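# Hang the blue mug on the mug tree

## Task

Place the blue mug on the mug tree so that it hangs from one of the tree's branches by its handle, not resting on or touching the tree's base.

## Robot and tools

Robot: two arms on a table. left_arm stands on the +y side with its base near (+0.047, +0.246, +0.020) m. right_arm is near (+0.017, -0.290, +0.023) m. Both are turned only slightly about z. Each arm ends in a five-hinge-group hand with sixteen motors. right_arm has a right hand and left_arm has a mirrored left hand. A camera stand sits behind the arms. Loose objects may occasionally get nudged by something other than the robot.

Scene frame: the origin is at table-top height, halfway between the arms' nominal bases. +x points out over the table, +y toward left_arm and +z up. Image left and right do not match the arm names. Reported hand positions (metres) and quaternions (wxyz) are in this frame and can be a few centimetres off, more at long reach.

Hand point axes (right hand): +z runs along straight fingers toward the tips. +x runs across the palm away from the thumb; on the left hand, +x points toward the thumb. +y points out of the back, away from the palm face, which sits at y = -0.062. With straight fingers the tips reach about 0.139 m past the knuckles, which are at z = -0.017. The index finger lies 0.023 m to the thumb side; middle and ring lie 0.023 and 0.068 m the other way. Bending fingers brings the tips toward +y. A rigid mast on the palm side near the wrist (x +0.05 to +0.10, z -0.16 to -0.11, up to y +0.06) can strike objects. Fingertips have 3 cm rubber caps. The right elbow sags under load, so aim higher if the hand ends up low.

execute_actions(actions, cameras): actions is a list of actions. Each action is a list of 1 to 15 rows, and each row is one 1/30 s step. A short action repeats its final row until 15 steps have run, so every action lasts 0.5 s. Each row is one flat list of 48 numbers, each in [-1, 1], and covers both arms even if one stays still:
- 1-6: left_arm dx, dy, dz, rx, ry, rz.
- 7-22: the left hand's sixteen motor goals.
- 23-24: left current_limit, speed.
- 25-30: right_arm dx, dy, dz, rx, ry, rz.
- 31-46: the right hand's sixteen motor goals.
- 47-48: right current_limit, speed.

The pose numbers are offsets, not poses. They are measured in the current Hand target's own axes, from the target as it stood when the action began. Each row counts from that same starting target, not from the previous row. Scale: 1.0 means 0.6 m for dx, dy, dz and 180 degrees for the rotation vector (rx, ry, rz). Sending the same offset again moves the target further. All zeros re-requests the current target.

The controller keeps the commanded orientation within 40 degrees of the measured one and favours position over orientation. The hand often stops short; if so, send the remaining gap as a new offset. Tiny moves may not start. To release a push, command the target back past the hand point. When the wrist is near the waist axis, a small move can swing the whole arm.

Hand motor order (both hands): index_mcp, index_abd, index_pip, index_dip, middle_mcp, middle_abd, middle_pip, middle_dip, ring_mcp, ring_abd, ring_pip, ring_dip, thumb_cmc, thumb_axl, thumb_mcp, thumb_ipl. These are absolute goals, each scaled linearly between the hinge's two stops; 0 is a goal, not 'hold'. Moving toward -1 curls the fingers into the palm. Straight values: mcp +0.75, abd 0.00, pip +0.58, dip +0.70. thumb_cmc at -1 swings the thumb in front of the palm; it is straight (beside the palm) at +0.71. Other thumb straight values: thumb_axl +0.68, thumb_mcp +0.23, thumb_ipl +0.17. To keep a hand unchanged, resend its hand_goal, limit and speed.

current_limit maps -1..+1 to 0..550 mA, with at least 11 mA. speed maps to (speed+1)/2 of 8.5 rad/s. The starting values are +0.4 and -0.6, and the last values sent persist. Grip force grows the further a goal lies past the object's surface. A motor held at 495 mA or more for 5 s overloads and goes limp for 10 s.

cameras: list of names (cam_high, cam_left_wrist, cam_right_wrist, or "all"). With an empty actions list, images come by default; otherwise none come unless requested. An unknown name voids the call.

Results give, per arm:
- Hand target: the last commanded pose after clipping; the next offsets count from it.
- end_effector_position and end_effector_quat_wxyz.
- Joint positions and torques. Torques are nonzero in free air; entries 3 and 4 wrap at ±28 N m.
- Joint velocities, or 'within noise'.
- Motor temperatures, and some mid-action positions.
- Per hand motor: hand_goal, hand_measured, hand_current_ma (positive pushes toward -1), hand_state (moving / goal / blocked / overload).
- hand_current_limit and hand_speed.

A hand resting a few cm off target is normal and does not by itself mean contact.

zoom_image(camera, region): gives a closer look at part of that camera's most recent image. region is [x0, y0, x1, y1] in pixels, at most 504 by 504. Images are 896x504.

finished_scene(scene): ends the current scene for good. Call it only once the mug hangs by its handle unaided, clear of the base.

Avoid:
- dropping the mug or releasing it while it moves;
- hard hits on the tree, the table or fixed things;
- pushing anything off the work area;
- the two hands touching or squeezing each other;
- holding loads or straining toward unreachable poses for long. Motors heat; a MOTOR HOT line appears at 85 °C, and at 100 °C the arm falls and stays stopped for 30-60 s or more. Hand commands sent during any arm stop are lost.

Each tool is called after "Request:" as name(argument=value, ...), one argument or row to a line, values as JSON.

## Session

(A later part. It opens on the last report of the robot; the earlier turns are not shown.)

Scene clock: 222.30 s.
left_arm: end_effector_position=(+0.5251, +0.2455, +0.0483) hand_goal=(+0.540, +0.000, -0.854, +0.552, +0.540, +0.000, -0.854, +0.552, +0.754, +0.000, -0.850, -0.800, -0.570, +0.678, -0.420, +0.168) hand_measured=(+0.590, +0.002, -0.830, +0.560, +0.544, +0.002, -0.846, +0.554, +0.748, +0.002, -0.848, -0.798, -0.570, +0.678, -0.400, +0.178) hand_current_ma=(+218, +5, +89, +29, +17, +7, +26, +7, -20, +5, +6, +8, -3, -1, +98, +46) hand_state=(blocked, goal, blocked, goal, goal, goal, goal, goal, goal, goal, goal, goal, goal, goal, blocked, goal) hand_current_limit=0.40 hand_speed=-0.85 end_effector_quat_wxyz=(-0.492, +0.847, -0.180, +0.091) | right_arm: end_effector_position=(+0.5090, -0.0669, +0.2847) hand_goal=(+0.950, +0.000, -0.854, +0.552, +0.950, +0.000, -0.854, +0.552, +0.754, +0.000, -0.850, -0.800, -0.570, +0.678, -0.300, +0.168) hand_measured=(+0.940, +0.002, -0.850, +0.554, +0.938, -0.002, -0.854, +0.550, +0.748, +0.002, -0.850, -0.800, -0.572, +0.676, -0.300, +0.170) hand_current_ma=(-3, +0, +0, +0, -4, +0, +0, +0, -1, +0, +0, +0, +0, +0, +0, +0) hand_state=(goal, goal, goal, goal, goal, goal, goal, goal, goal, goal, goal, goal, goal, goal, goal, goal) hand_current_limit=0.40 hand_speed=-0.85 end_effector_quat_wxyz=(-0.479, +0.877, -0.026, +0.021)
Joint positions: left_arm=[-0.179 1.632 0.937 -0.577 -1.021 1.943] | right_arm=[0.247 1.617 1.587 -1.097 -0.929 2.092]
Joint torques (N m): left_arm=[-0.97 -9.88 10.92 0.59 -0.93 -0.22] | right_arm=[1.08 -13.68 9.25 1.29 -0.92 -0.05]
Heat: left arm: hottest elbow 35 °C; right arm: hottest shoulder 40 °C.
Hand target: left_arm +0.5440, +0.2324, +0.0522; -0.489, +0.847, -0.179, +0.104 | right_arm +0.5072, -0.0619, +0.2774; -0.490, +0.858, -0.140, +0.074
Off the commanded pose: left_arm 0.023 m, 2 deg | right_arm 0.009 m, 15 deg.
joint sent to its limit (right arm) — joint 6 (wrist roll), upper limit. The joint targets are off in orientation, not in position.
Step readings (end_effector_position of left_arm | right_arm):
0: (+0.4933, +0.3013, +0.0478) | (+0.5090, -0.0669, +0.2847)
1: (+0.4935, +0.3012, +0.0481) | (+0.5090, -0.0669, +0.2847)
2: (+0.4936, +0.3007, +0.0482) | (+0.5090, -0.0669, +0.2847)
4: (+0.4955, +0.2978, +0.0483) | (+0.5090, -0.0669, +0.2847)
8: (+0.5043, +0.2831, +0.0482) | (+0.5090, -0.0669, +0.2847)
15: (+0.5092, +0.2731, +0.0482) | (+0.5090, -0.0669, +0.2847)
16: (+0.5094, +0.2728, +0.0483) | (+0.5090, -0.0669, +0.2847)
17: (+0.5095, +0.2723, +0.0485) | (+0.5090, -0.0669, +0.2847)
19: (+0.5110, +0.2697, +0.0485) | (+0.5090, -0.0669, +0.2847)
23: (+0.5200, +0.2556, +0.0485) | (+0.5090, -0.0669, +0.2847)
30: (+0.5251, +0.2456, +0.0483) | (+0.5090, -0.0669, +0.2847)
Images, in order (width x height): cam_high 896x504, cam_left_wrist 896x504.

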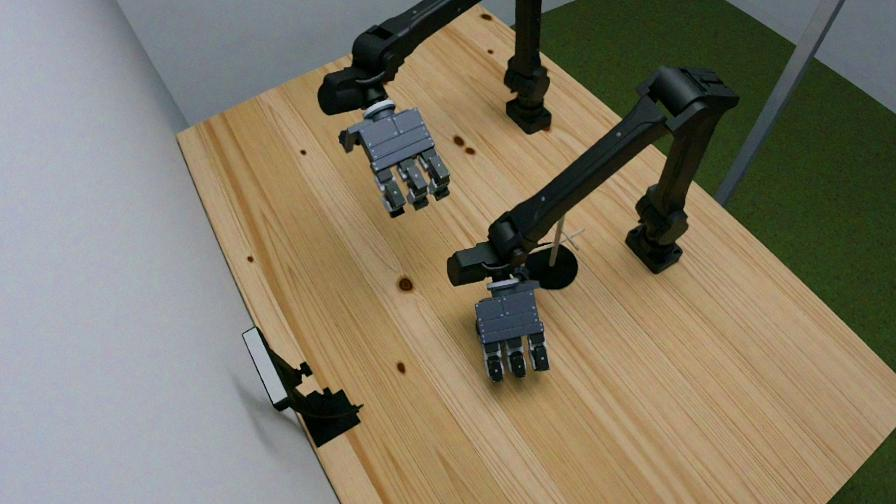

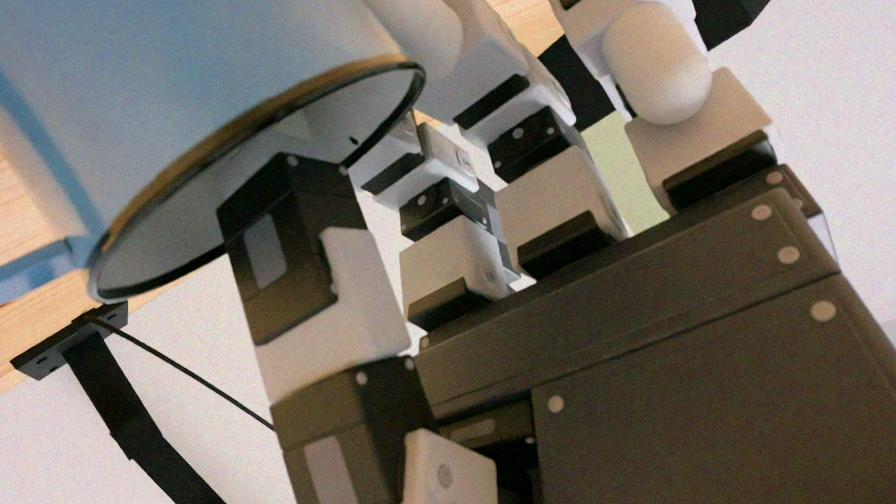

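Request:
execute_actions(
  actions=[
    [[0,0,0,0,0,0,0.54,0,-0.854,0.551,0.54,0,-0.854,0.551,0.754,0,-0.85,-0.8,-0.571,0.678,-0.337,0.168,0.4,-0.92,0,0,0,0,0,0,0.95,0,-0.854,0.551,0.95,0,-0.854,0.551,0.754,0,-0.85,-0.8,-0.571,0.678,-0.3,0.168,0.4,-0.85]],
    [[0,0,0,0,0,0,0.959,0,-0.591,0.551,0.959,0,-0.591,0.551,0.754,0,-0.85,-0.8,-0.571,0.678,-0.337,0.168,0.4,-0.85,0,0,0,0,0,0,0.95,0,-0.854,0.551,0.95,0,-0.854,0.551,0.754,0,-0.85,-0.8,-0.571,0.678,-0.3,0.168,0.4,-0.85]],
    [[0.0229,-0.1349,-0.066,0,0,0,0.959,0,-0.591,0.551,0.959,0,-0.591,0.551,0.754,0,-0.85,-0.8,-0.571,0.678,-0.337,0.168,0.4,-0.85,0,0,0,0,0,0,0.95,0,-0.854,0.551,0.95,0,-0.854,0.551,0.754,0,-0.85,-0.8,-0.571,0.678,-0.3,0.168,0.4,-0.85]],
    [[-0.20,-0.03,0.12,0,0,0,0.959,0,-0.591,0.551,0.959,0,-0.591,0.551,0.754,0,-0.85,-0.8,-0.571,0.678,-0.337,0.168,0.4,-0.85,0,0,0,0,0,0,0.95,0,-0.854,0.551,0.95,0,-0.854,0.551,0.754,0,-0.85,-0.8,-0.571,0.678,-0.3,0.168,0.4,-0.85]],
  ],
  cameras=["cam_high", "cam_right_wrist"],
)

Request:
zoom_image(
  camera="cam_high",
  region=[420, 240, 600, 400],
)

Scene clock: 224.93 s.
left_arm: end_effector_position=(+0.4814, +0.3441, +0.1226) hand_goal=(+0.960, +0.000, -0.590, +0.552, +0.960, +0.000, -0.590, +0.552, +0.754, +0.000, -0.850, -0.800, -0.570, +0.678, -0.336, +0.168) hand_measured=(+0.946, +0.002, -0.592, +0.554, +0.946, +0.002, -0.592, +0.554, +0.748, +0.002, -0.848, -0.798, -0.570, +0.678, -0.336, +0.170) hand_current_ma=(-49, +5, -6, +8, -55, +6, -5, +7, -21, +5, +6, +8, +1, -1, +0, +10) hand_state=(goal, goal, goal, goal, goal, goal, goal, goal, goal, goal, goal, goal, goal, goal, goal, goal) hand_current_limit=0.40 hand_speed=-0.85 end_effector_quat_wxyz=(-0.493, +0.859, -0.119, +0.068) | right_arm: end_effector_position=(+0.5090, -0.0669, +0.2847) hand_goal=(+0.950, +0.000, -0.854, +0.552, +0.950, +0.000, -0.854, +0.552, +0.754, +0.000, -0.850, -0.800, -0.570, +0.678, -0.300, +0.168) hand_measured=(+0.940, +0.002, -0.850, +0.554, +0.938, -0.002, -0.854, +0.550, +0.748, +0.002, -0.850, -0.800, -0.572, +0.676, -0.300, +0.170) hand_current_ma=(-3, +0, +0, +0, -4, +0, +0, +0, -1, +0, +0, +0, +0, +0, +0, +0) hand_state=(goal, goal, goal, goal, goal, goal, goal, goal, goal, goal, goal, goal, goal, goal, goal, goal) hand_current_limit=0.40 hand_speed=-0.85 end_effector_quat_wxyz=(-0.479, +0.877, -0.026, +0.021)
Joint positions: left_arm=[0.041 1.383 0.878 -0.625 -0.978 2.088] | right_arm=[0.247 1.617 1.587 -1.097 -0.929 2.092]
Joint torques (N m): left_arm=[0.5 -9.99 7.42 1.59 -0.97 -0.05] | right_arm=[1.14 -13.63 9.21 1.33 -0.93 -0.05]
Heat: left arm: hottest elbow 35 °C; right arm: hottest shoulder 40 °C.
Hand target: left_arm +0.4782, +0.3464, +0.1213; -0.489, +0.847, -0.179, +0.104 | right_arm +0.5072, -0.0619, +0.2774; -0.490, +0.858, -0.140, +0.074
Off the commanded pose: left_arm 0.004 m, 8 deg | right_arm 0.009 m, 15 deg.
joint sent to its limit (left arm) — joint 6 (wrist roll), upper limit. The joint targets are off in orientation, not in position.
joint sent to its limit (right arm) — joint 6 (wrist roll), upper limit. The joint targets are off in orientation, not in position.
Step readings (end_effector_position of left_arm | right_arm):
0: (+0.5251, +0.2455, +0.0483) | (+0.5090, -0.0669, +0.2847)
1: (+0.5251, +0.2455, +0.0483) | (+0.5090, -0.0669, +0.2847)
2: (+0.5251, +0.2455, +0.0481) | (+0.5090, -0.0669, +0.2847)
4: (+0.5251, +0.2455, +0.0478) | (+0.5090, -0.0669, +0.2847)
8: (+0.5254, +0.2455, +0.0466) | (+0.5090, -0.0669, +0.2847)
15: (+0.5253, +0.2454, +0.0449) | (+0.5090, -0.0669, +0.2847)
16: (+0.5253, +0.2454, +0.0449) | (+0.5090, -0.0669, +0.2847)
17: (+0.5253, +0.2452, +0.0448) | (+0.5090, -0.0669, +0.2847)
19: (+0.5253, +0.2451, +0.0447) | (+0.5090, -0.0669, +0.2847)
23: (+0.5253, +0.2451, +0.0447) | (+0.5090, -0.0669, +0.2847)
30: (+0.5253, +0.2451, +0.0447) | (+0.5090, -0.0669, +0.2847)
31: (+0.5252, +0.2451, +0.0448) | (+0.5090, -0.0669, +0.2847)
32: (+0.5239, +0.2450, +0.0462) | (+0.5090, -0.0669, +0.2847)
34: (+0.5214, +0.2449, +0.0538) | (+0.5090, -0.0669, +0.2847)
38: (+0.5305, +0.2429, +0.0939) | (+0.5090, -0.0669, +0.2847)
45: (+0.5482, +0.2396, +0.1374) | (+0.5090, -0.0669, +0.2847)
46: (+0.5476, +0.2397, +0.1373) | (+0.5090, -0.0669, +0.2847)
47: (+0.5455, +0.2430, +0.1351) | (+0.5090, -0.0669, +0.2847)
49: (+0.5360, +0.2527, +0.1287) | (+0.5090, -0.0669, +0.2847)
53: (+0.4927, +0.3074, +0.1172) | (+0.5090, -0.0669, +0.2847)
60: (+0.4804, +0.3451, +0.1226) | (+0.5090, -0.0669, +0.2847)
Images, in order (width x height): cam_high 896x504, cam_right_wrist 896x504.

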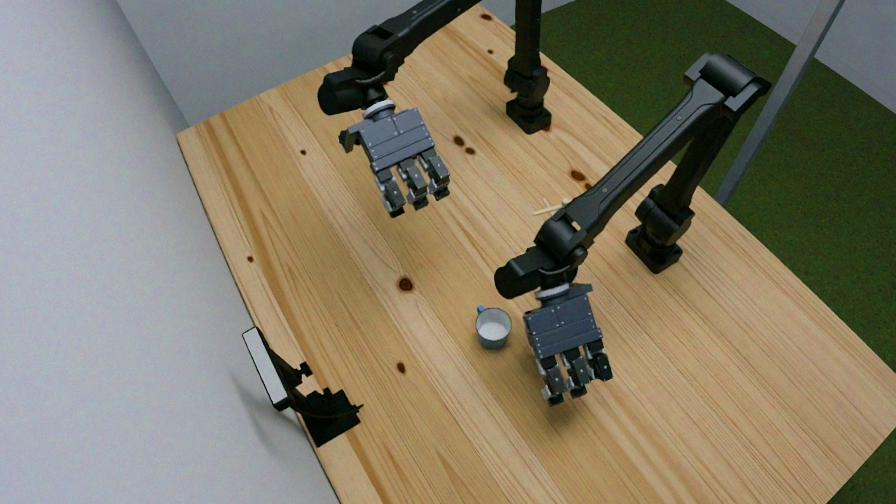

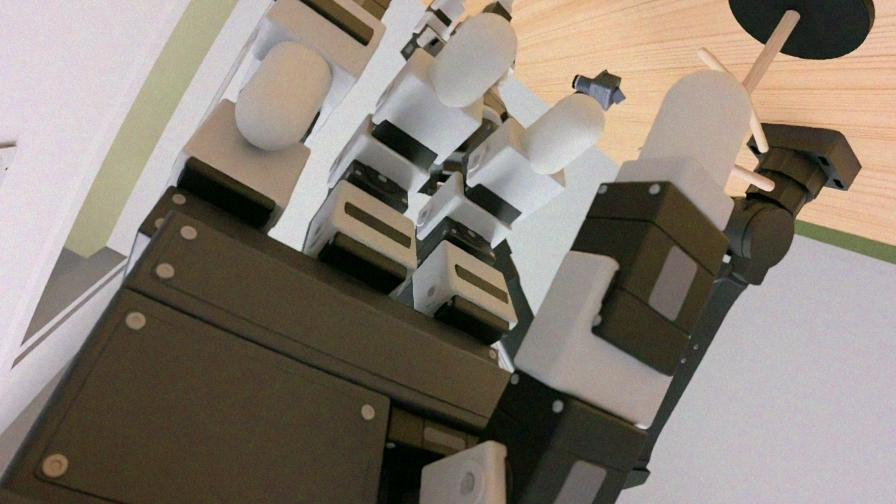

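Scaled by 2.800.

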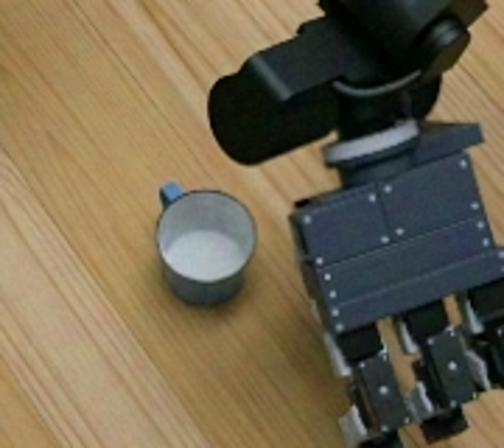

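Request:
execute_actions(
  actions=[
    [[-0.1997,-0.1348,-0.0327,0,-0.1395,-0.0804,0.959,0,-0.591,0.551,0.959,0,-0.591,0.551,0.754,0,-0.85,-0.8,-0.571,0.678,-0.337,0.168,0.4,-0.85,0,0,0,0,0,0,0.95,0,-0.854,0.551,0.95,0,-0.854,0.551,0.754,0,-0.85,-0.8,-0.571,0.678,-0.3,0.168,0.4,-0.85]],
    [[-0.1905,-0.1452,0.0515,0,0,0,0.959,0,-0.591,0.551,0.959,0,-0.591,0.551,0.754,0,-0.85,-0.8,-0.571,0.678,-0.337,0.168,0.4,-0.85,0,0,0,0,0,0,0.95,0,-0.854,0.551,0.95,0,-0.854,0.551,0.754,0,-0.85,-0.8,-0.571,0.678,-0.3,0.168,0.4,-0.85]],
  ],
  cameras=["cam_high"],
)

Scene clock: 227.40 s.
left_arm: end_effector_position=(+0.2592, +0.4706, +0.2517) hand_goal=(+0.960, +0.000, -0.590, +0.552, +0.960, +0.000, -0.590, +0.552, +0.754, +0.000, -0.850, -0.800, -0.570, +0.678, -0.336, +0.168) hand_measured=(+0.950, +0.002, -0.592, +0.554, +0.948, +0.002, -0.592, +0.554, +0.748, +0.002, -0.848, -0.798, -0.570, +0.678, -0.334, +0.170) hand_current_ma=(-39, +5, -6, +8, -46, +6, -5, +7, -24, +5, +6, +8, +2, +0, +4, +9) hand_state=(goal, goal, goal, goal, goal, goal, goal, goal, goal, goal, goal, goal, goal, goal, goal, goal) hand_current_limit=0.40 hand_speed=-0.85 end_effector_quat_wxyz=(-0.505, +0.856, +0.090, -0.058) | right_arm: end_effector_position=(+0.5090, -0.0669, +0.2847) hand_goal=(+0.950, +0.000, -0.854, +0.552, +0.950, +0.000, -0.854, +0.552, +0.754, +0.000, -0.850, -0.800, -0.570, +0.678, -0.300, +0.168) hand_measured=(+0.940, +0.002, -0.850, +0.554, +0.938, -0.002, -0.854, +0.550, +0.748, +0.002, -0.850, -0.800, -0.572, +0.676, -0.300, +0.170) hand_current_ma=(-3, +0, +0, +0, -4, +0, +0, +0, -1, +0, +0, +0, +0, +0, +0, +0) hand_state=(goal, goal, goal, goal, goal, goal, goal, goal, goal, goal, goal, goal, goal, goal, goal, goal) hand_current_limit=0.40 hand_speed=-0.85 end_effector_quat_wxyz=(-0.479, +0.877, -0.026, +0.021)
Joint positions: left_arm=[0.517 0.87 0.852 -1.114 -1.007 2.088] | right_arm=[0.247 1.617 1.587 -1.097 -0.929 2.092]
Joint torques (N m): left_arm=[1.44 -2.96 11.4 0.77 -1.02 -0.06] | right_arm=[1.14 -13.57 9.22 1.29 -0.93 -0.04]
Heat: left arm: hottest elbow 35 °C; right arm: hottest shoulder 40 °C.
Hand target: left_arm +0.2579, +0.4766, +0.2608; -0.499, +0.866, +0.038, -0.022 | right_arm +0.5072, -0.0619, +0.2774; -0.490, +0.858, -0.140, +0.074
Off the commanded pose: left_arm 0.011 m, 7 deg | right_arm 0.009 m, 15 deg.
joint sent to its limit (left arm) — joint 6 (wrist roll), upper limit. The joint targets are off in orientation, not in position.
joint sent to its limit (right arm) — joint 6 (wrist roll), upper limit. The joint targets are off in orientation, not in position.
Step readings (end_effector_position of left_arm | right_arm):
0: (+0.4813, +0.3441, +0.1225) | (+0.5090, -0.0669, +0.2847)
1: (+0.4808, +0.3445, +0.1230) | (+0.5090, -0.0669, +0.2847)
2: (+0.4759, +0.3474, +0.1247) | (+0.5090, -0.0669, +0.2847)
4: (+0.4531, +0.3588, +0.1345) | (+0.5090, -0.0669, +0.2847)
8: (+0.4052, +0.3949, +0.1720) | (+0.5090, -0.0669, +0.2847)
15: (+0.3640, +0.4101, +0.1854) | (+0.5090, -0.0669, +0.2847)
16: (+0.3620, +0.4101, +0.1841) | (+0.5090, -0.0669, +0.2847)
17: (+0.3594, +0.4122, +0.1848) | (+0.5090, -0.0669, +0.2847)
19: (+0.3449, +0.4238, +0.1951) | (+0.5090, -0.0669, +0.2847)
23: (+0.2947, +0.4587, +0.2406) | (+0.5090, -0.0669, +0.2847)
30: (+0.2608, +0.4701, +0.2582) | (+0.5090, -0.0669, +0.2847)
Images, in order (width x height): cam_high 896x504.

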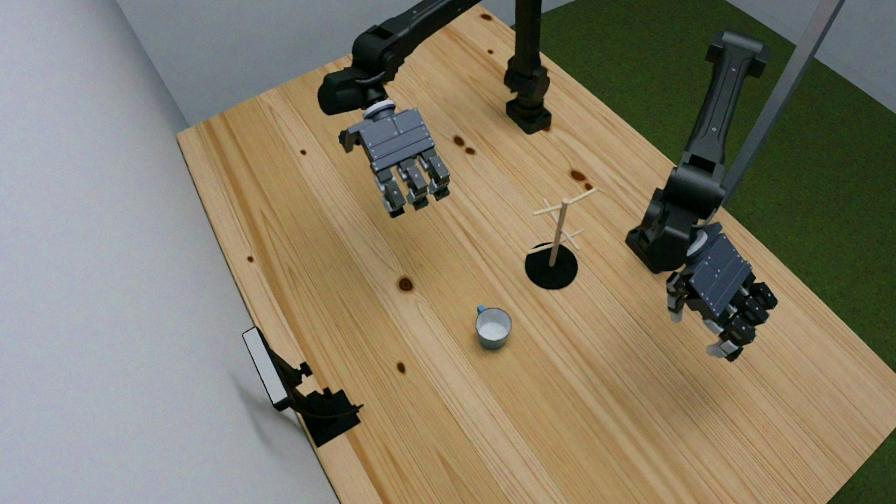

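Request:
execute_actions(
  actions=[
    [[0,0,0,0,0,0,0.959,0,-0.591,0.551,0.959,0,-0.591,0.551,0.754,0,-0.85,-0.8,-0.571,0.678,-0.337,0.168,0.4,-0.85,-0.0469,-0.0419,0.1206,-0.0012,-0.1029,-0.0611,0.959,0,-0.591,0.551,0.959,0,-0.591,0.551,0.754,0,-0.85,-0.8,-0.571,0.678,0,0.168,0.4,-0.6]],
    [[0,0,0,0,0,0,0.959,0,-0.591,0.551,0.959,0,-0.591,0.551,0.754,0,-0.85,-0.8,-0.571,0.678,-0.337,0.168,0.4,-0.85,0,0,0,0,0,0,0.959,0,-0.591,0.551,0.959,0,-0.591,0.551,0.754,0,-0.85,-0.8,-0.571,0.678,0,0.168,0.4,-0.6]],
  ],
)

Scene clock: 228.67 s.
left_arm: end_effector_position=(+0.2587, +0.4704, +0.2516) hand_goal=(+0.960, +0.000, -0.590, +0.552, +0.960, +0.000, -0.590, +0.552, +0.754, +0.000, -0.850, -0.800, -0.570, +0.678, -0.336, +0.168) hand_measured=(+0.950, +0.002, -0.592, +0.554, +0.948, +0.002, -0.592, +0.554, +0.748, +0.002, -0.848, -0.798, -0.570, +0.678, -0.334, +0.170) hand_current_ma=(-39, +5, -6, +8, -46, +6, -5, +7, -24, +5, +6, +8, +2, +0, +4, +9) hand_state=(goal, goal, goal, goal, goal, goal, goal, goal, goal, goal, goal, goal, goal, goal, goal, goal) hand_current_limit=0.40 hand_speed=-0.85 end_effector_quat_wxyz=(-0.505, +0.857, +0.089, -0.059) | right_arm: end_effector_position=(+0.4825, +0.0144, +0.2360) hand_goal=(+0.960, +0.000, -0.590, +0.552, +0.960, +0.000, -0.590, +0.552, +0.754, +0.000, -0.850, -0.800, -0.570, +0.678, +0.000, +0.168) hand_measured=(+0.946, +0.002, -0.592, +0.554, +0.942, -0.002, -0.592, +0.550, +0.748, +0.002, -0.850, -0.800, -0.572, +0.676, -0.004, +0.170) hand_current_ma=(-5, +0, +0, +0, -8, +0, +0, +0, -1, +0, +0, +0, +0, +0, -1, +0) hand_state=(goal, goal, goal, goal, goal, goal, goal, goal, goal, goal, goal, goal, goal, goal, goal, goal) hand_current_limit=0.40 hand_speed=-0.60 end_effector_quat_wxyz=(-0.482, +0.874, +0.025, -0.057)
Joint positions: left_arm=[0.517 0.87 0.852 -1.116 -1.007 2.089] | right_arm=[0.395 1.72 1.587 -1.074 -0.969 2.092]
Joint torques (N m): left_arm=[1.55 -2.96 11.47 0.77 -1.02 -0.06] | right_arm=[-0.21 -15.27 15.02 1.01 -0.93 -0.03]
Heat: left arm: hottest elbow 35 °C; right arm: hottest shoulder 40 °C.
Hand target: left_arm +0.2579, +0.4766, +0.2608; -0.499, +0.866, +0.038, -0.022 | right_arm +0.5037, +0.0182, +0.2624; -0.495, +0.868, +0.023, -0.019
Off the commanded pose: left_arm 0.011 m, 7 deg | right_arm 0.034 m, 5 deg.
joint sent to its limit (left arm) — joint 6 (wrist roll), upper limit. The joint targets are off in orientation, not in position.
joint sent to its limit (right arm) — joint 6 (wrist roll), upper limit. The joint targets still meet the commanded pose.
Step readings (end_effector_position of left_arm | right_arm):
0: (+0.2591, +0.4706, +0.2517) | (+0.5090, -0.0669, +0.2847)
1: (+0.2591, +0.4706, +0.2517) | (+0.5090, -0.0666, +0.2848)
2: (+0.2591, +0.4706, +0.2517) | (+0.5077, -0.0626, +0.2846)
4: (+0.2590, +0.4705, +0.2517) | (+0.5061, -0.0525, +0.2828)
8: (+0.2588, +0.4704, +0.2516) | (+0.4923, -0.0130, +0.2666)
15: (+0.2587, +0.4704, +0.2516) | (+0.4804, +0.0169, +0.2369)
16: (+0.2587, +0.4704, +0.2516) | (+0.4808, +0.0166, +0.2357)
17: (+0.2587, +0.4704, +0.2516) | (+0.4812, +0.0161, +0.2355)
19: (+0.2587, +0.4704, +0.2516) | (+0.4820, +0.0148, +0.2355)
23: (+0.2587, +0.4704, +0.2516) | (+0.4825, +0.0144, +0.2360)
30: (+0.2587, +0.4704, +0.2516) | (+0.4825, +0.0144, +0.2360)

Request:
execute_actions(
  actions=[
    [[0,0,0,0,0,0,0.959,0,-0.591,0.551,0.959,0,-0.591,0.551,0.754,0,-0.85,-0.8,-0.571,0.678,-0.337,0.168,0.4,-0.85,0.005,-0.0257,0.1777,0,-0.1251,-0.0722,0.959,0,-0.591,0.551,0.959,0,-0.591,0.551,0.754,0,-0.85,-0.8,-0.571,0.678,0,0.168,0.4,-0.6]],
    [[0,0,0,0,0,0,0.959,0,-0.591,0.551,0.959,0,-0.591,0.551,0.754,0,-0.85,-0.8,-0.571,0.678,-0.337,0.168,0.4,-0.85,0.061,0.0465,0.1528,0,-0.0866,-0.05,0.959,0,-0.591,0.551,0.959,0,-0.591,0.551,0.754,0,-0.85,-0.8,-0.571,0.678,0,0.168,0.4,-0.6]],
    [[0,0,0,0,0,0,0.959,0,-0.591,0.551,0.959,0,-0.591,0.551,0.754,0,-0.85,-0.8,-0.571,0.678,-0.337,0.168,0.4,-0.85,0,0,0,0,0,0,0.959,0,-0.591,0.551,0.959,0,-0.591,0.551,0.754,0,-0.85,-0.8,-0.571,0.678,0,0.168,0.4,-0.6]],
  ],
  cameras=["cam_high", "cam_right_wrist"],
)

Request:
zoom_image(
  camera="cam_high",
  region=[400, 240, 580, 400],
)

Scene clock: 230.70 s.
left_arm: end_effector_position=(+0.2587, +0.4704, +0.2516) hand_goal=(+0.960, +0.000, -0.590, +0.552, +0.960, +0.000, -0.590, +0.552, +0.754, +0.000, -0.850, -0.800, -0.570, +0.678, -0.336, +0.168) hand_measured=(+0.950, +0.002, -0.592, +0.554, +0.948, +0.002, -0.592, +0.554, +0.748, +0.002, -0.848, -0.798, -0.570, +0.678, -0.334, +0.170) hand_current_ma=(-39, +5, -6, +8, -46, +6, -5, +7, -24, +5, +6, +8, +2, +0, +4, +9) hand_state=(goal, goal, goal, goal, goal, goal, goal, goal, goal, goal, goal, goal, goal, goal, goal, goal) hand_current_limit=0.40 hand_speed=-0.85 end_effector_quat_wxyz=(-0.505, +0.857, +0.089, -0.059) | right_arm: end_effector_position=(+0.4838, +0.1874, +0.1292) hand_goal=(+0.960, +0.000, -0.590, +0.552, +0.960, +0.000, -0.590, +0.552, +0.754, +0.000, -0.850, -0.800, -0.570, +0.678, +0.000, +0.168) hand_measured=(+0.946, +0.002, -0.592, +0.554, +0.944, -0.002, -0.592, +0.550, +0.748, +0.002, -0.850, -0.800, -0.572, +0.676, -0.002, +0.170) hand_current_ma=(-5, +0, +0, +0, -7, +0, +0, +0, -1, +0, +0, +0, +0, +0, +0, +0) hand_state=(goal, goal, goal, goal, goal, goal, goal, goal, goal, goal, goal, goal, goal, goal, goal, goal) hand_current_limit=0.40 hand_speed=-0.60 end_effector_quat_wxyz=(-0.455, +0.813, +0.313, -0.184)
Joint positions: left_arm=[0.517 0.87 0.852 -1.116 -1.007 2.089] | right_arm=[0.655 2.309 2.247 -1.684 -1.017 1.382]
Joint torques (N m): left_arm=[1.55 -3.02 11.47 0.77 -1.01 -0.05] | right_arm=[0.67 -21.13 13.94 -0.88 -0.92 -0.2]
Heat: left arm: hottest elbow 35 °C; right arm: hottest shoulder 40 °C.
Hand target: left_arm +0.2579, +0.4766, +0.2608; -0.499, +0.866, +0.038, -0.022 | right_arm +0.4995, +0.1921, +0.1504; -0.455, +0.795, +0.345, -0.207
Off the commanded pose: left_arm 0.011 m, 7 deg | right_arm 0.027 m, 5 deg.
joint sent to its limit (left arm) — joint 6 (wrist roll), upper limit. The joint targets are off in orientation, not in position.
joint sent to its limit (right arm) — joint 4 (wrist pitch), lower limit. The joint targets are off in orientation, not in position.
Step readings (end_effector_position of left_arm | right_arm):
0: (+0.2587, +0.4704, +0.2516) | (+0.4825, +0.0144, +0.2360)
1: (+0.2587, +0.4704, +0.2516) | (+0.4828, +0.0148, +0.2367)
2: (+0.2587, +0.4704, +0.2516) | (+0.4817, +0.0184, +0.2372)
4: (+0.2587, +0.4704, +0.2516) | (+0.4849, +0.0321, +0.2406)
8: (+0.2587, +0.4704, +0.2516) | (+0.4872, +0.0778, +0.2318)
15: (+0.2587, +0.4704, +0.2516) | (+0.4699, +0.1155, +0.1945)
16: (+0.2587, +0.4704, +0.2516) | (+0.4710, +0.1154, +0.1914)
17: (+0.2587, +0.4704, +0.2516) | (+0.4730, +0.1166, +0.1885)
19: (+0.2587, +0.4704, +0.2516) | (+0.4840, +0.1248, +0.1840)
23: (+0.2587, +0.4704, +0.2516) | (+0.4940, +0.1509, +0.1662)
30: (+0.2587, +0.4704, +0.2516) | (+0.4772, +0.1814, +0.1254)
31: (+0.2587, +0.4704, +0.2516) | (+0.4759, +0.1829, +0.1218)
32: (+0.2587, +0.4704, +0.2516) | (+0.4755, +0.1834, +0.1200)
34: (+0.2587, +0.4704, +0.2516) | (+0.4764, +0.1833, +0.1200)
38: (+0.2587, +0.4704, +0.2516) | (+0.4812, +0.1855, +0.1261)
45: (+0.2587, +0.4704, +0.2516) | (+0.4837, +0.1874, +0.1292)
Images, in order (width x height): cam_high 896x504, cam_right_wrist 896x504.

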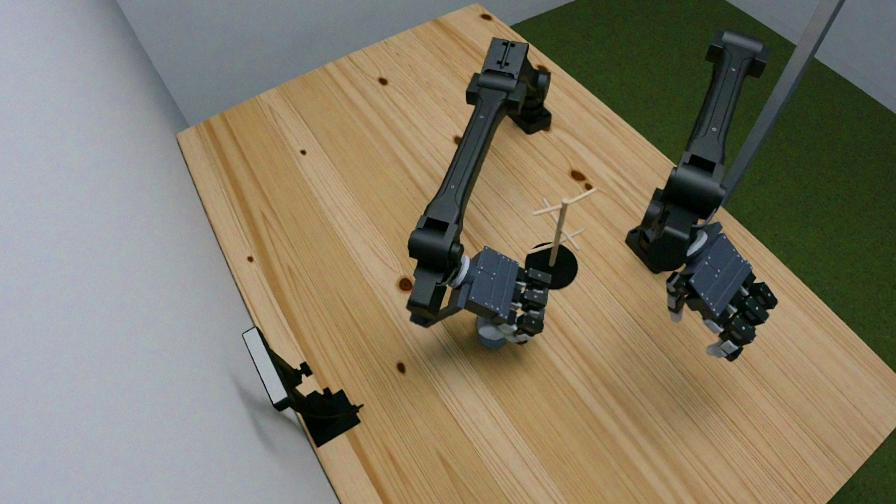

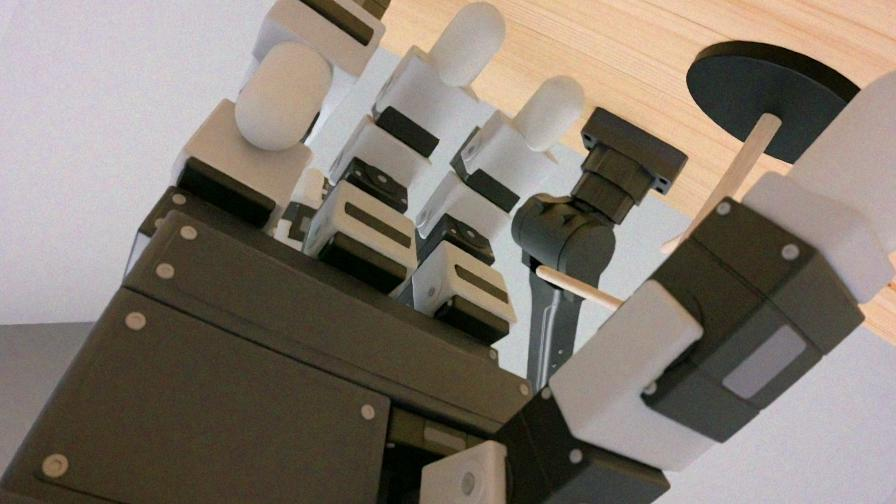

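Scaled by 2.800.

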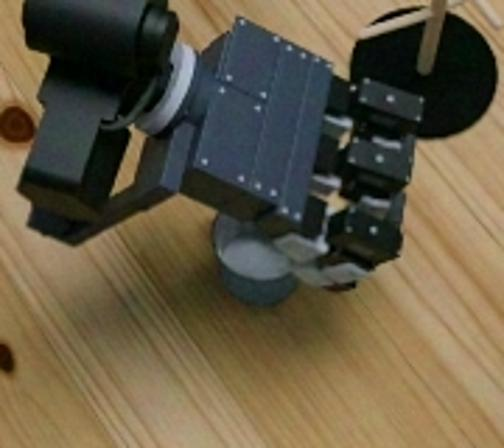

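Request:
execute_actions(
  actions=[
    [[0,0,0,0,0,0,0.959,0,-0.591,0.551,0.959,0,-0.591,0.551,0.754,0,-0.85,-0.8,-0.571,0.678,-0.337,0.168,0.4,-0.85,0.0047,0.0567,0.052,0,0,0,0.959,0,-0.591,0.551,0.959,0,-0.591,0.551,0.754,0,-0.85,-0.8,-0.571,0.678,0,0.168,0.4,-0.6]],
  ],
  cameras=["cam_high", "cam_right_wrist"],
)

Request:
zoom_image(
  camera="cam_high",
  region=[400, 240, 580, 400],
)

Scene clock: 231.83 s.
left_arm: end_effector_position=(+0.2587, +0.4704, +0.2516) hand_goal=(+0.960, +0.000, -0.590, +0.552, +0.960, +0.000, -0.590, +0.552, +0.754, +0.000, -0.850, -0.800, -0.570, +0.678, -0.336, +0.168) hand_measured=(+0.950, +0.002, -0.592, +0.554, +0.948, +0.002, -0.592, +0.554, +0.748, +0.002, -0.848, -0.798, -0.570, +0.678, -0.334, +0.170) hand_current_ma=(-39, +5, -6, +8, -46, +6, -5, +7, -24, +5, +6, +8, +2, +0, +4, +9) hand_state=(goal, goal, goal, goal, goal, goal, goal, goal, goal, goal, goal, goal, goal, goal, goal, goal) hand_current_limit=0.40 hand_speed=-0.85 end_effector_quat_wxyz=(-0.505, +0.857, +0.089, -0.059) | right_arm: end_effector_position=(+0.4853, +0.1888, +0.0910) hand_goal=(+0.960, +0.000, -0.590, +0.552, +0.960, +0.000, -0.590, +0.552, +0.754, +0.000, -0.850, -0.800, -0.570, +0.678, +0.000, +0.168) hand_measured=(+0.946, +0.002, -0.592, +0.554, +0.944, -0.002, -0.592, +0.550, +0.748, +0.002, -0.850, -0.800, -0.572, +0.676, -0.002, +0.170) hand_current_ma=(-5, +0, +0, +0, -7, +0, +0, +0, -1, +0, +0, +0, +0, +0, +0, +0) hand_state=(goal, goal, goal, goal, goal, goal, goal, goal, goal, goal, goal, goal, goal, goal, goal, goal) hand_current_limit=0.40 hand_speed=-0.60 end_effector_quat_wxyz=(-0.453, +0.809, +0.318, -0.198)
Joint positions: left_arm=[0.517 0.87 0.852 -1.116 -1.007 2.089] | right_arm=[0.655 2.369 2.251 -1.685 -1.019 1.336]
Joint torques (N m): left_arm=[1.55 -2.96 11.45 0.77 -1.02 -0.06] | right_arm=[0.97 -20.6 13.35 -0.92 -0.95 -0.19]
Heat: left arm: hottest elbow 34 °C; right arm: hottest shoulder 40 °C.
Hand target: left_arm +0.2579, +0.4766, +0.2608; -0.499, +0.866, +0.038, -0.022 | right_arm +0.4936, +0.2005, +0.1054; -0.455, +0.795, +0.345, -0.207
Off the commanded pose: left_arm 0.011 m, 7 deg | right_arm 0.020 m, 4 deg.
joint sent to its limit (left arm) — joint 6 (wrist roll), upper limit. The joint targets are off in orientation, not in position.
joint sent to its limit (right arm) — joint 4 (wrist pitch), lower limit. The joint targets are off in orientation, not in position.
Step readings (end_effector_position of left_arm | right_arm):
0: (+0.2587, +0.4704, +0.2516) | (+0.4838, +0.1874, +0.1292)
1: (+0.2587, +0.4704, +0.2516) | (+0.4839, +0.1875, +0.1292)
2: (+0.2587, +0.4704, +0.2516) | (+0.4841, +0.1876, +0.1289)
4: (+0.2587, +0.4704, +0.2516) | (+0.4847, +0.1881, +0.1272)
8: (+0.2587, +0.4704, +0.2516) | (+0.4859, +0.1892, +0.1163)
15: (+0.2587, +0.4704, +0.2516) | (+0.4853, +0.1887, +0.0930)
Images, in order (width x height): cam_high 896x504, cam_right_wrist 896x504.

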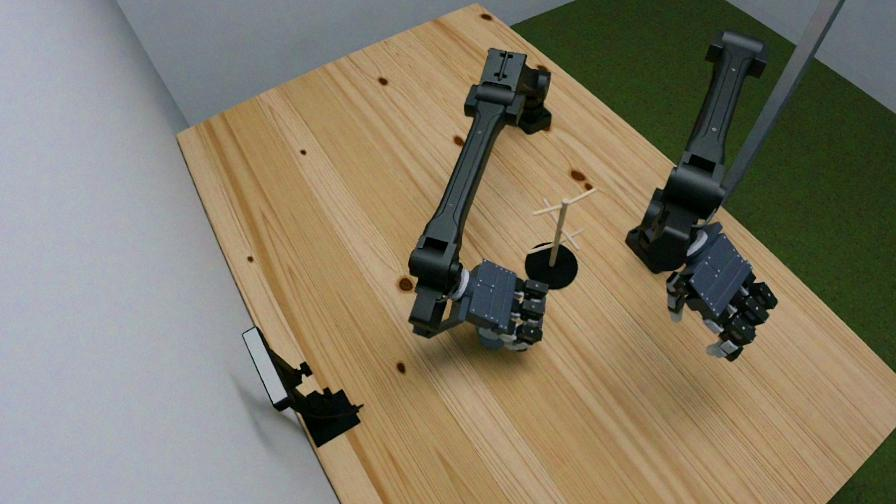

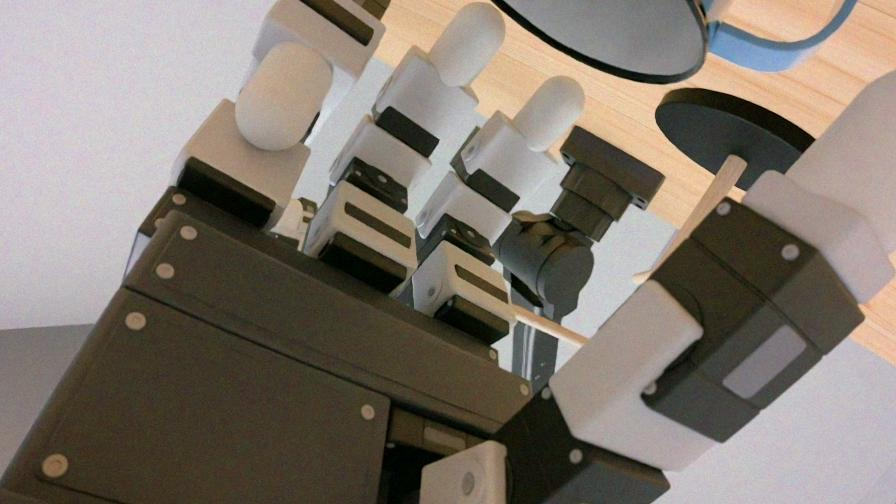

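Scaled by 2.800.

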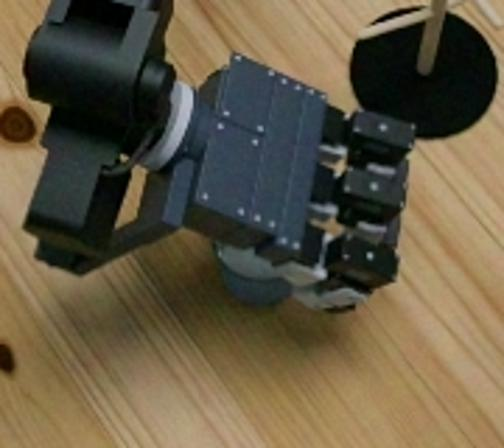

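Request:
execute_actions(
  actions=[
    [[0,0,0,0,0,0,0.959,0,-0.591,0.551,0.959,0,-0.591,0.551,0.754,0,-0.85,-0.8,-0.571,0.678,-0.337,0.168,0.4,-0.85,0.0312,-0.0021,0.0009,0,0,0,0.959,0,-0.591,0.551,0.959,0,-0.591,0.551,0.754,0,-0.85,-0.8,-0.571,0.678,0,0.168,0.4,-0.6]],
  ],
)

Scene clock: 233.00 s.
left_arm: end_effector_position=(+0.2587, +0.4704, +0.2516) hand_goal=(+0.960, +0.000, -0.590, +0.552, +0.960, +0.000, -0.590, +0.552, +0.754, +0.000, -0.850, -0.800, -0.570, +0.678, -0.336, +0.168) hand_measured=(+0.950, +0.002, -0.592, +0.554, +0.948, +0.002, -0.592, +0.554, +0.748, +0.002, -0.848, -0.798, -0.570, +0.678, -0.334, +0.170) hand_current_ma=(-39, +5, -6, +8, -46, +6, -5, +7, -24, +5, +6, +8, +2, +0, +4, +9) hand_state=(goal, goal, goal, goal, goal, goal, goal, goal, goal, goal, goal, goal, goal, goal, goal, goal) hand_current_limit=0.40 hand_speed=-0.85 end_effector_quat_wxyz=(-0.505, +0.857, +0.089, -0.059) | right_arm: end_effector_position=(+0.5019, +0.2012, +0.0979) hand_goal=(+0.960, +0.000, -0.590, +0.552, +0.960, +0.000, -0.590, +0.552, +0.754, +0.000, -0.850, -0.800, -0.570, +0.678, +0.000, +0.168) hand_measured=(+0.946, +0.002, -0.592, +0.554, +0.944, -0.002, -0.592, +0.550, +0.748, +0.002, -0.850, -0.800, -0.572, +0.676, -0.002, +0.170) hand_current_ma=(-5, +0, +0, +0, -7, +0, +0, +0, -1, +0, +0, +0, +0, +0, +0, +0) hand_state=(goal, goal, goal, goal, goal, goal, goal, goal, goal, goal, goal, goal, goal, goal, goal, goal) hand_current_limit=0.40 hand_speed=-0.60 end_effector_quat_wxyz=(-0.458, +0.808, +0.325, -0.179)
Joint positions: left_arm=[0.517 0.87 0.852 -1.116 -1.007 2.089] | right_arm=[0.655 2.405 2.342 -1.688 -1.019 1.349]
Joint torques (N m): left_arm=[1.55 -3.02 11.43 0.75 -1.02 -0.06] | right_arm=[1.67 -20.48 14.01 -0.64 -1.04 0.03]
Heat: left arm: hottest elbow 34 °C; right arm: hottest elbow 41 °C.
Hand target: left_arm +0.2579, +0.4766, +0.2608; -0.499, +0.866, +0.038, -0.022 | right_arm +0.5055, +0.2150, +0.1061; -0.455, +0.795, +0.345, -0.207
Off the commanded pose: left_arm 0.011 m, 7 deg | right_arm 0.016 m, 4 deg.
joint sent to its limit (left arm) — joint 6 (wrist roll), upper limit. The joint targets are off in orientation, not in position.
joint sent to its limit (right arm) — joint 4 (wrist pitch), lower limit. The joint targets are off in orientation, not in position.
Step readings (end_effector_position of left_arm | right_arm):
0: (+0.2587, +0.4704, +0.2516) | (+0.4854, +0.1888, +0.0910)
1: (+0.2587, +0.4704, +0.2516) | (+0.4854, +0.1888, +0.0910)
2: (+0.2587, +0.4704, +0.2516) | (+0.4860, +0.1892, +0.0916)
4: (+0.2587, +0.4704, +0.2516) | (+0.4901, +0.1922, +0.0935)
8: (+0.2587, +0.4704, +0.2516) | (+0.4987, +0.1988, +0.0990)
15: (+0.2587, +0.4704, +0.2516) | (+0.5023, +0.2016, +0.1029)

Request:
execute_actions(
  actions=[
    [[0,0,0,0,0,0,0.959,0,-0.591,0.551,0.959,0,-0.591,0.551,0.754,0,-0.85,-0.8,-0.571,0.678,-0.337,0.168,0.4,-0.85,-0.0025,0.0758,0.0555,0,0,0,0.959,0,-0.591,0.551,0.959,0,-0.591,0.551,0.754,0,-0.85,-0.8,-0.571,0.678,0,0.168,0.4,-0.6]],
  ],
  cameras=["cam_high", "cam_right_wrist"],
)

Request:
zoom_image(
  camera="cam_high",
  region=[400, 240, 580, 400],
)

Scene clock: 233.93 s.
left_arm: end_effector_position=(+0.2587, +0.4704, +0.2516) hand_goal=(+0.960, +0.000, -0.590, +0.552, +0.960, +0.000, -0.590, +0.552, +0.754, +0.000, -0.850, -0.800, -0.570, +0.678, -0.336, +0.168) hand_measured=(+0.950, +0.002, -0.592, +0.554, +0.948, +0.002, -0.592, +0.554, +0.748, +0.002, -0.848, -0.798, -0.570, +0.678, -0.334, +0.170) hand_current_ma=(-39, +5, -6, +8, -46, +6, -5, +7, -24, +5, +6, +8, +2, +0, +4, +9) hand_state=(goal, goal, goal, goal, goal, goal, goal, goal, goal, goal, goal, goal, goal, goal, goal, goal) hand_current_limit=0.40 hand_speed=-0.85 end_effector_quat_wxyz=(-0.505, +0.857, +0.089, -0.059) | right_arm: end_effector_position=(+0.4936, +0.2024, +0.0340) hand_goal=(+0.960, +0.000, -0.590, +0.552, +0.960, +0.000, -0.590, +0.552, +0.754, +0.000, -0.850, -0.800, -0.570, +0.678, +0.000, +0.168) hand_measured=(+0.948, +0.002, -0.592, +0.554, +0.950, +0.000, -0.594, +0.548, +0.748, +0.002, -0.850, -0.800, -0.572, +0.676, -0.002, +0.170) hand_current_ma=(-5, +0, +0, +0, -3, +0, +0, +0, -1, +0, +0, +0, +0, +0, +0, +0) hand_state=(goal, goal, goal, goal, goal, goal, goal, goal, goal, goal, goal, goal, goal, goal, goal, goal) hand_current_limit=0.40 hand_speed=-0.60 end_effector_quat_wxyz=(-0.453, +0.805, +0.319, -0.213)
Joint positions: left_arm=[0.517 0.87 0.852 -1.116 -1.007 2.089] | right_arm=[0.662 2.502 2.343 -1.688 -1.025 1.312]
Joint torques (N m): left_arm=[1.44 -3.02 11.41 0.77 -1.02 -0.06] | right_arm=[1.08 -22.3 13.03 -0.88 -0.84 -0.2]
Heat: left arm: hottest elbow 34 °C; right arm: hottest elbow 41 °C.
Hand target: left_arm +0.2579, +0.4766, +0.2608; -0.499, +0.866, +0.038, -0.022 | right_arm +0.4995, +0.2172, +0.0498; -0.455, +0.795, +0.344, -0.207
Off the commanded pose: left_arm 0.011 m, 7 deg | right_arm 0.023 m, 3 deg.
joint sent to its limit (left arm) — joint 6 (wrist roll), upper limit. The joint targets are off in orientation, not in position.
joint sent to its limit (right arm) — joint 4 (wrist pitch), lower limit. The joint targets still meet the commanded pose.
Step readings (end_effector_position of left_arm | right_arm):
0: (+0.2587, +0.4704, +0.2516) | (+0.5019, +0.2012, +0.0979)
1: (+0.2587, +0.4704, +0.2516) | (+0.5019, +0.2012, +0.0976)
2: (+0.2587, +0.4704, +0.2516) | (+0.5015, +0.2014, +0.0962)
4: (+0.2587, +0.4704, +0.2516) | (+0.5004, +0.2031, +0.0922)
8: (+0.2587, +0.4704, +0.2516) | (+0.4987, +0.2035, +0.0705)
15: (+0.2587, +0.4704, +0.2516) | (+0.4933, +0.2027, +0.0345)
Images, in order (width x height): cam_high 896x504, cam_right_wrist 896x504.

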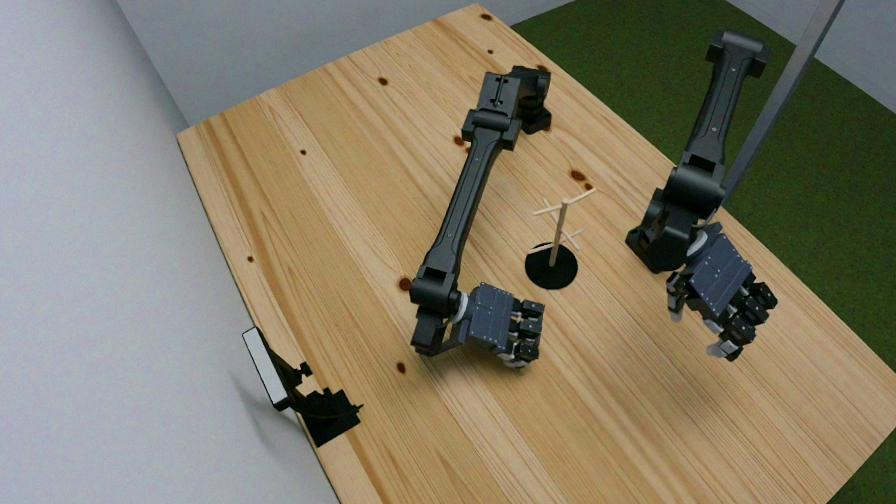

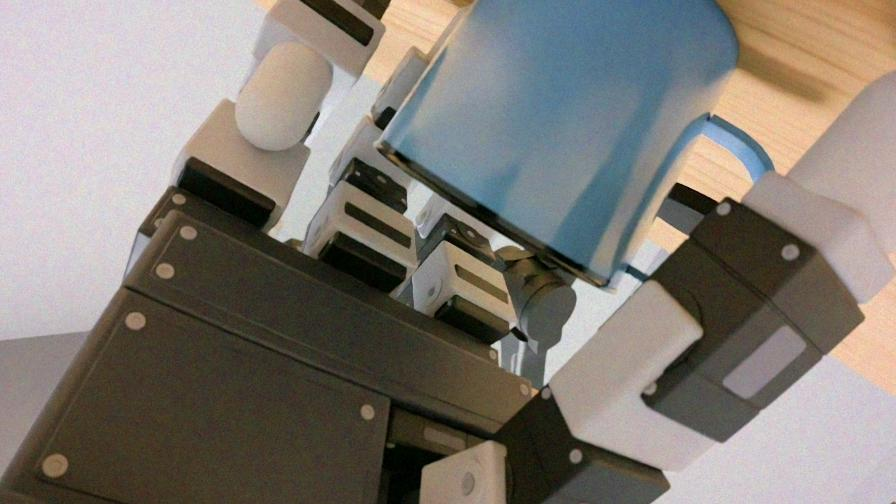

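Scaled by 2.800.

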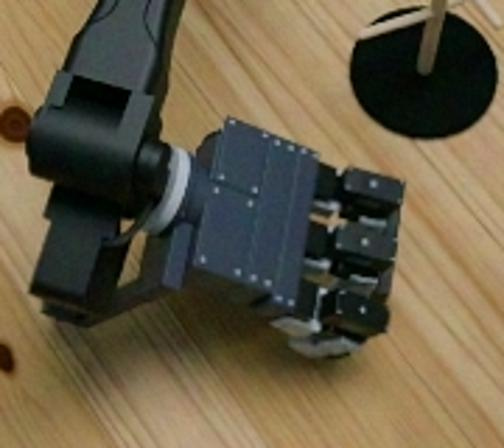

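Request:
execute_actions(
  actions=[
    [[0,0,0,0,0,0,0.959,0,-0.591,0.551,0.959,0,-0.591,0.551,0.754,0,-0.85,-0.8,-0.571,0.678,-0.337,0.168,0.4,-0.85,0.0083,-0.0215,-0.0128,0,0,0,0.959,0,-0.591,0.551,0.959,0,-0.591,0.551,0.754,0,-0.85,-0.8,-0.571,0.678,0,0.168,0.4,-0.6]],
  ],
)

Scene clock: 234.80 s.
left_arm: end_effector_position=(+0.2587, +0.4704, +0.2516) hand_goal=(+0.960, +0.000, -0.590, +0.552, +0.960, +0.000, -0.590, +0.552, +0.754, +0.000, -0.850, -0.800, -0.570, +0.678, -0.336, +0.168) hand_measured=(+0.950, +0.002, -0.592, +0.554, +0.948, +0.002, -0.592, +0.554, +0.748, +0.002, -0.848, -0.798, -0.570, +0.678, -0.334, +0.170) hand_current_ma=(-39, +5, -6, +8, -46, +6, -5, +7, -24, +5, +6, +8, +2, +0, +4, +9) hand_state=(goal, goal, goal, goal, goal, goal, goal, goal, goal, goal, goal, goal, goal, goal, goal, goal) hand_current_limit=0.40 hand_speed=-0.85 end_effector_quat_wxyz=(-0.505, +0.857, +0.089, -0.059) | right_arm: end_effector_position=(+0.4962, +0.2051, +0.0381) hand_goal=(+0.960, +0.000, -0.590, +0.552, +0.960, +0.000, -0.590, +0.552, +0.754, +0.000, -0.850, -0.800, -0.570, +0.678, +0.000, +0.168) hand_measured=(+0.948, +0.002, -0.592, +0.554, +0.950, +0.000, -0.592, +0.550, +0.748, +0.002, -0.850, -0.800, -0.572, +0.676, -0.002, +0.170) hand_current_ma=(-5, +0, +0, +0, -3, +0, +0, +0, -1, +0, +0, +0, +0, +0, +0, +0) hand_state=(goal, goal, goal, goal, goal, goal, goal, goal, goal, goal, goal, goal, goal, goal, goal, goal) hand_current_limit=0.40 hand_speed=-0.60 end_effector_quat_wxyz=(-0.453, +0.804, +0.323, -0.208)
Joint positions: left_arm=[0.517 0.87 0.852 -1.116 -1.007 2.089] | right_arm=[0.663 2.502 2.356 -1.688 -1.024 1.313]
Joint torques (N m): left_arm=[1.61 -2.9 11.47 0.73 -1.02 -0.06] | right_arm=[1.49 -23 13.74 -0.85 -0.89 0.03]
Heat: left arm: hottest elbow 34 °C; right arm: hottest elbow 41 °C.
Hand target: left_arm +0.2579, +0.4766, +0.2608; -0.499, +0.866, +0.038, -0.022 | right_arm +0.5031, +0.2210, +0.0647; -0.455, +0.795, +0.345, -0.207
Off the commanded pose: left_arm 0.011 m, 7 deg | right_arm 0.032 m, 3 deg.
joint sent to its limit (left arm) — joint 6 (wrist roll), upper limit. The joint targets are off in orientation, not in position.
joint sent to its limit (right arm) — joint 4 (wrist pitch), lower limit. The joint targets still meet the commanded pose.
Step readings (end_effector_position of left_arm | right_arm):
0: (+0.2587, +0.4704, +0.2516) | (+0.4936, +0.2024, +0.0340)
1: (+0.2587, +0.4704, +0.2516) | (+0.4936, +0.2024, +0.0340)
2: (+0.2587, +0.4704, +0.2516) | (+0.4936, +0.2024, +0.0340)
4: (+0.2587, +0.4704, +0.2516) | (+0.4942, +0.2027, +0.0347)
8: (+0.2587, +0.4704, +0.2516) | (+0.4951, +0.2039, +0.0363)
15: (+0.2587, +0.4704, +0.2516) | (+0.4962, +0.2051, +0.0381)

Request:
execute_actions(
  actions=[
    [[0,0,0,0,0,0,0.959,0,-0.591,0.551,0.959,0,-0.591,0.551,0.754,0,-0.85,-0.8,-0.571,0.678,-0.337,0.168,0.4,-0.85,0,-0.0173,-0.01,0,0,0,0.959,0,-0.591,0.551,0.959,0,-0.591,0.551,0.754,0,-0.85,-0.8,-0.571,0.678,0,0.168,0.4,-0.6]],
  ],
  cameras=["cam_right_wrist"],
)

Scene clock: 235.60 s.
left_arm: end_effector_position=(+0.2587, +0.4704, +0.2516) hand_goal=(+0.960, +0.000, -0.590, +0.552, +0.960, +0.000, -0.590, +0.552, +0.754, +0.000, -0.850, -0.800, -0.570, +0.678, -0.336, +0.168) hand_measured=(+0.950, +0.002, -0.592, +0.554, +0.948, +0.002, -0.592, +0.554, +0.748, +0.002, -0.848, -0.798, -0.570, +0.678, -0.334, +0.170) hand_current_ma=(-39, +5, -6, +8, -46, +6, -5, +7, -24, +5, +6, +8, +2, +0, +4, +9) hand_state=(goal, goal, goal, goal, goal, goal, goal, goal, goal, goal, goal, goal, goal, goal, goal, goal) hand_current_limit=0.40 hand_speed=-0.85 end_effector_quat_wxyz=(-0.505, +0.857, +0.089, -0.059) | right_arm: end_effector_position=(+0.4967, +0.2060, +0.0519) hand_goal=(+0.960, +0.000, -0.590, +0.552, +0.960, +0.000, -0.590, +0.552, +0.754, +0.000, -0.850, -0.800, -0.570, +0.678, +0.000, +0.168) hand_measured=(+0.948, +0.002, -0.592, +0.554, +0.950, +0.000, -0.592, +0.550, +0.748, +0.002, -0.850, -0.800, -0.572, +0.676, -0.002, +0.170) hand_current_ma=(-5, +0, +0, +0, -3, +0, +0, +0, -1, +0, +0, +0, +0, +0, +0, +0) hand_state=(goal, goal, goal, goal, goal, goal, goal, goal, goal, goal, goal, goal, goal, goal, goal, goal) hand_current_limit=0.40 hand_speed=-0.60 end_effector_quat_wxyz=(-0.454, +0.805, +0.323, -0.202)
Joint positions: left_arm=[0.517 0.87 0.852 -1.116 -1.007 2.089] | right_arm=[0.664 2.482 2.356 -1.688 -1.023 1.326]
Joint torques (N m): left_arm=[1.55 -2.96 11.47 0.77 -1.02 -0.06] | right_arm=[1.44 -22.77 13.85 -0.7 -0.92 0.06]
Heat: left arm: hottest elbow 34 °C; right arm: hottest elbow 41 °C.
Hand target: left_arm +0.2579, +0.4766, +0.2608; -0.499, +0.866, +0.038, -0.022 | right_arm +0.5032, +0.2211, +0.0767; -0.455, +0.795, +0.345, -0.207
Off the commanded pose: left_arm 0.011 m, 7 deg | right_arm 0.030 m, 3 deg.
joint sent to its limit (left arm) — joint 6 (wrist roll), upper limit. The joint targets are off in orientation, not in position.
joint sent to its limit (right arm) — joint 4 (wrist pitch), lower limit. The joint targets are off in orientation, not in position.
Step readings (end_effector_position of left_arm | right_arm):
0: (+0.2587, +0.4704, +0.2516) | (+0.4962, +0.2051, +0.0381)
1: (+0.2587, +0.4704, +0.2516) | (+0.4962, +0.2051, +0.0384)
2: (+0.2587, +0.4704, +0.2516) | (+0.4961, +0.2051, +0.0386)
4: (+0.2587, +0.4704, +0.2516) | (+0.4961, +0.2049, +0.0394)
8: (+0.2587, +0.4704, +0.2516) | (+0.4962, +0.2053, +0.0438)
15: (+0.2587, +0.4704, +0.2516) | (+0.4968, +0.2060, +0.0516)
Images, in order (width x height): cam_right_wrist 896x504.

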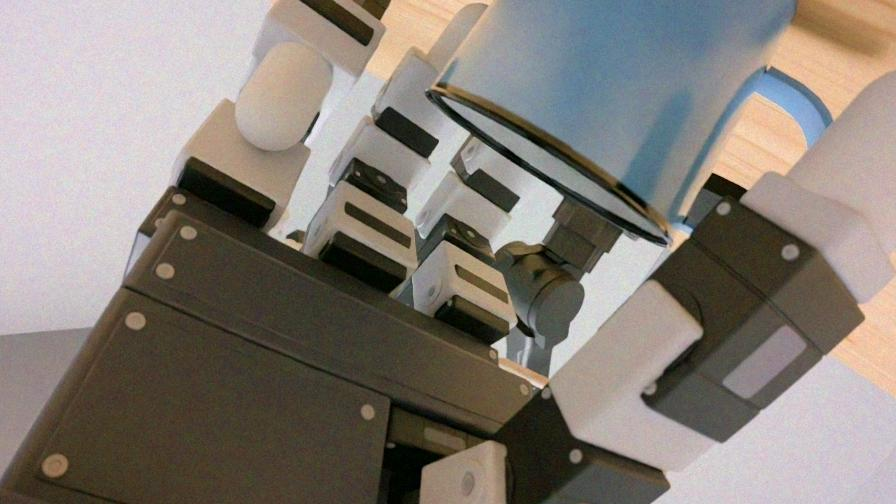

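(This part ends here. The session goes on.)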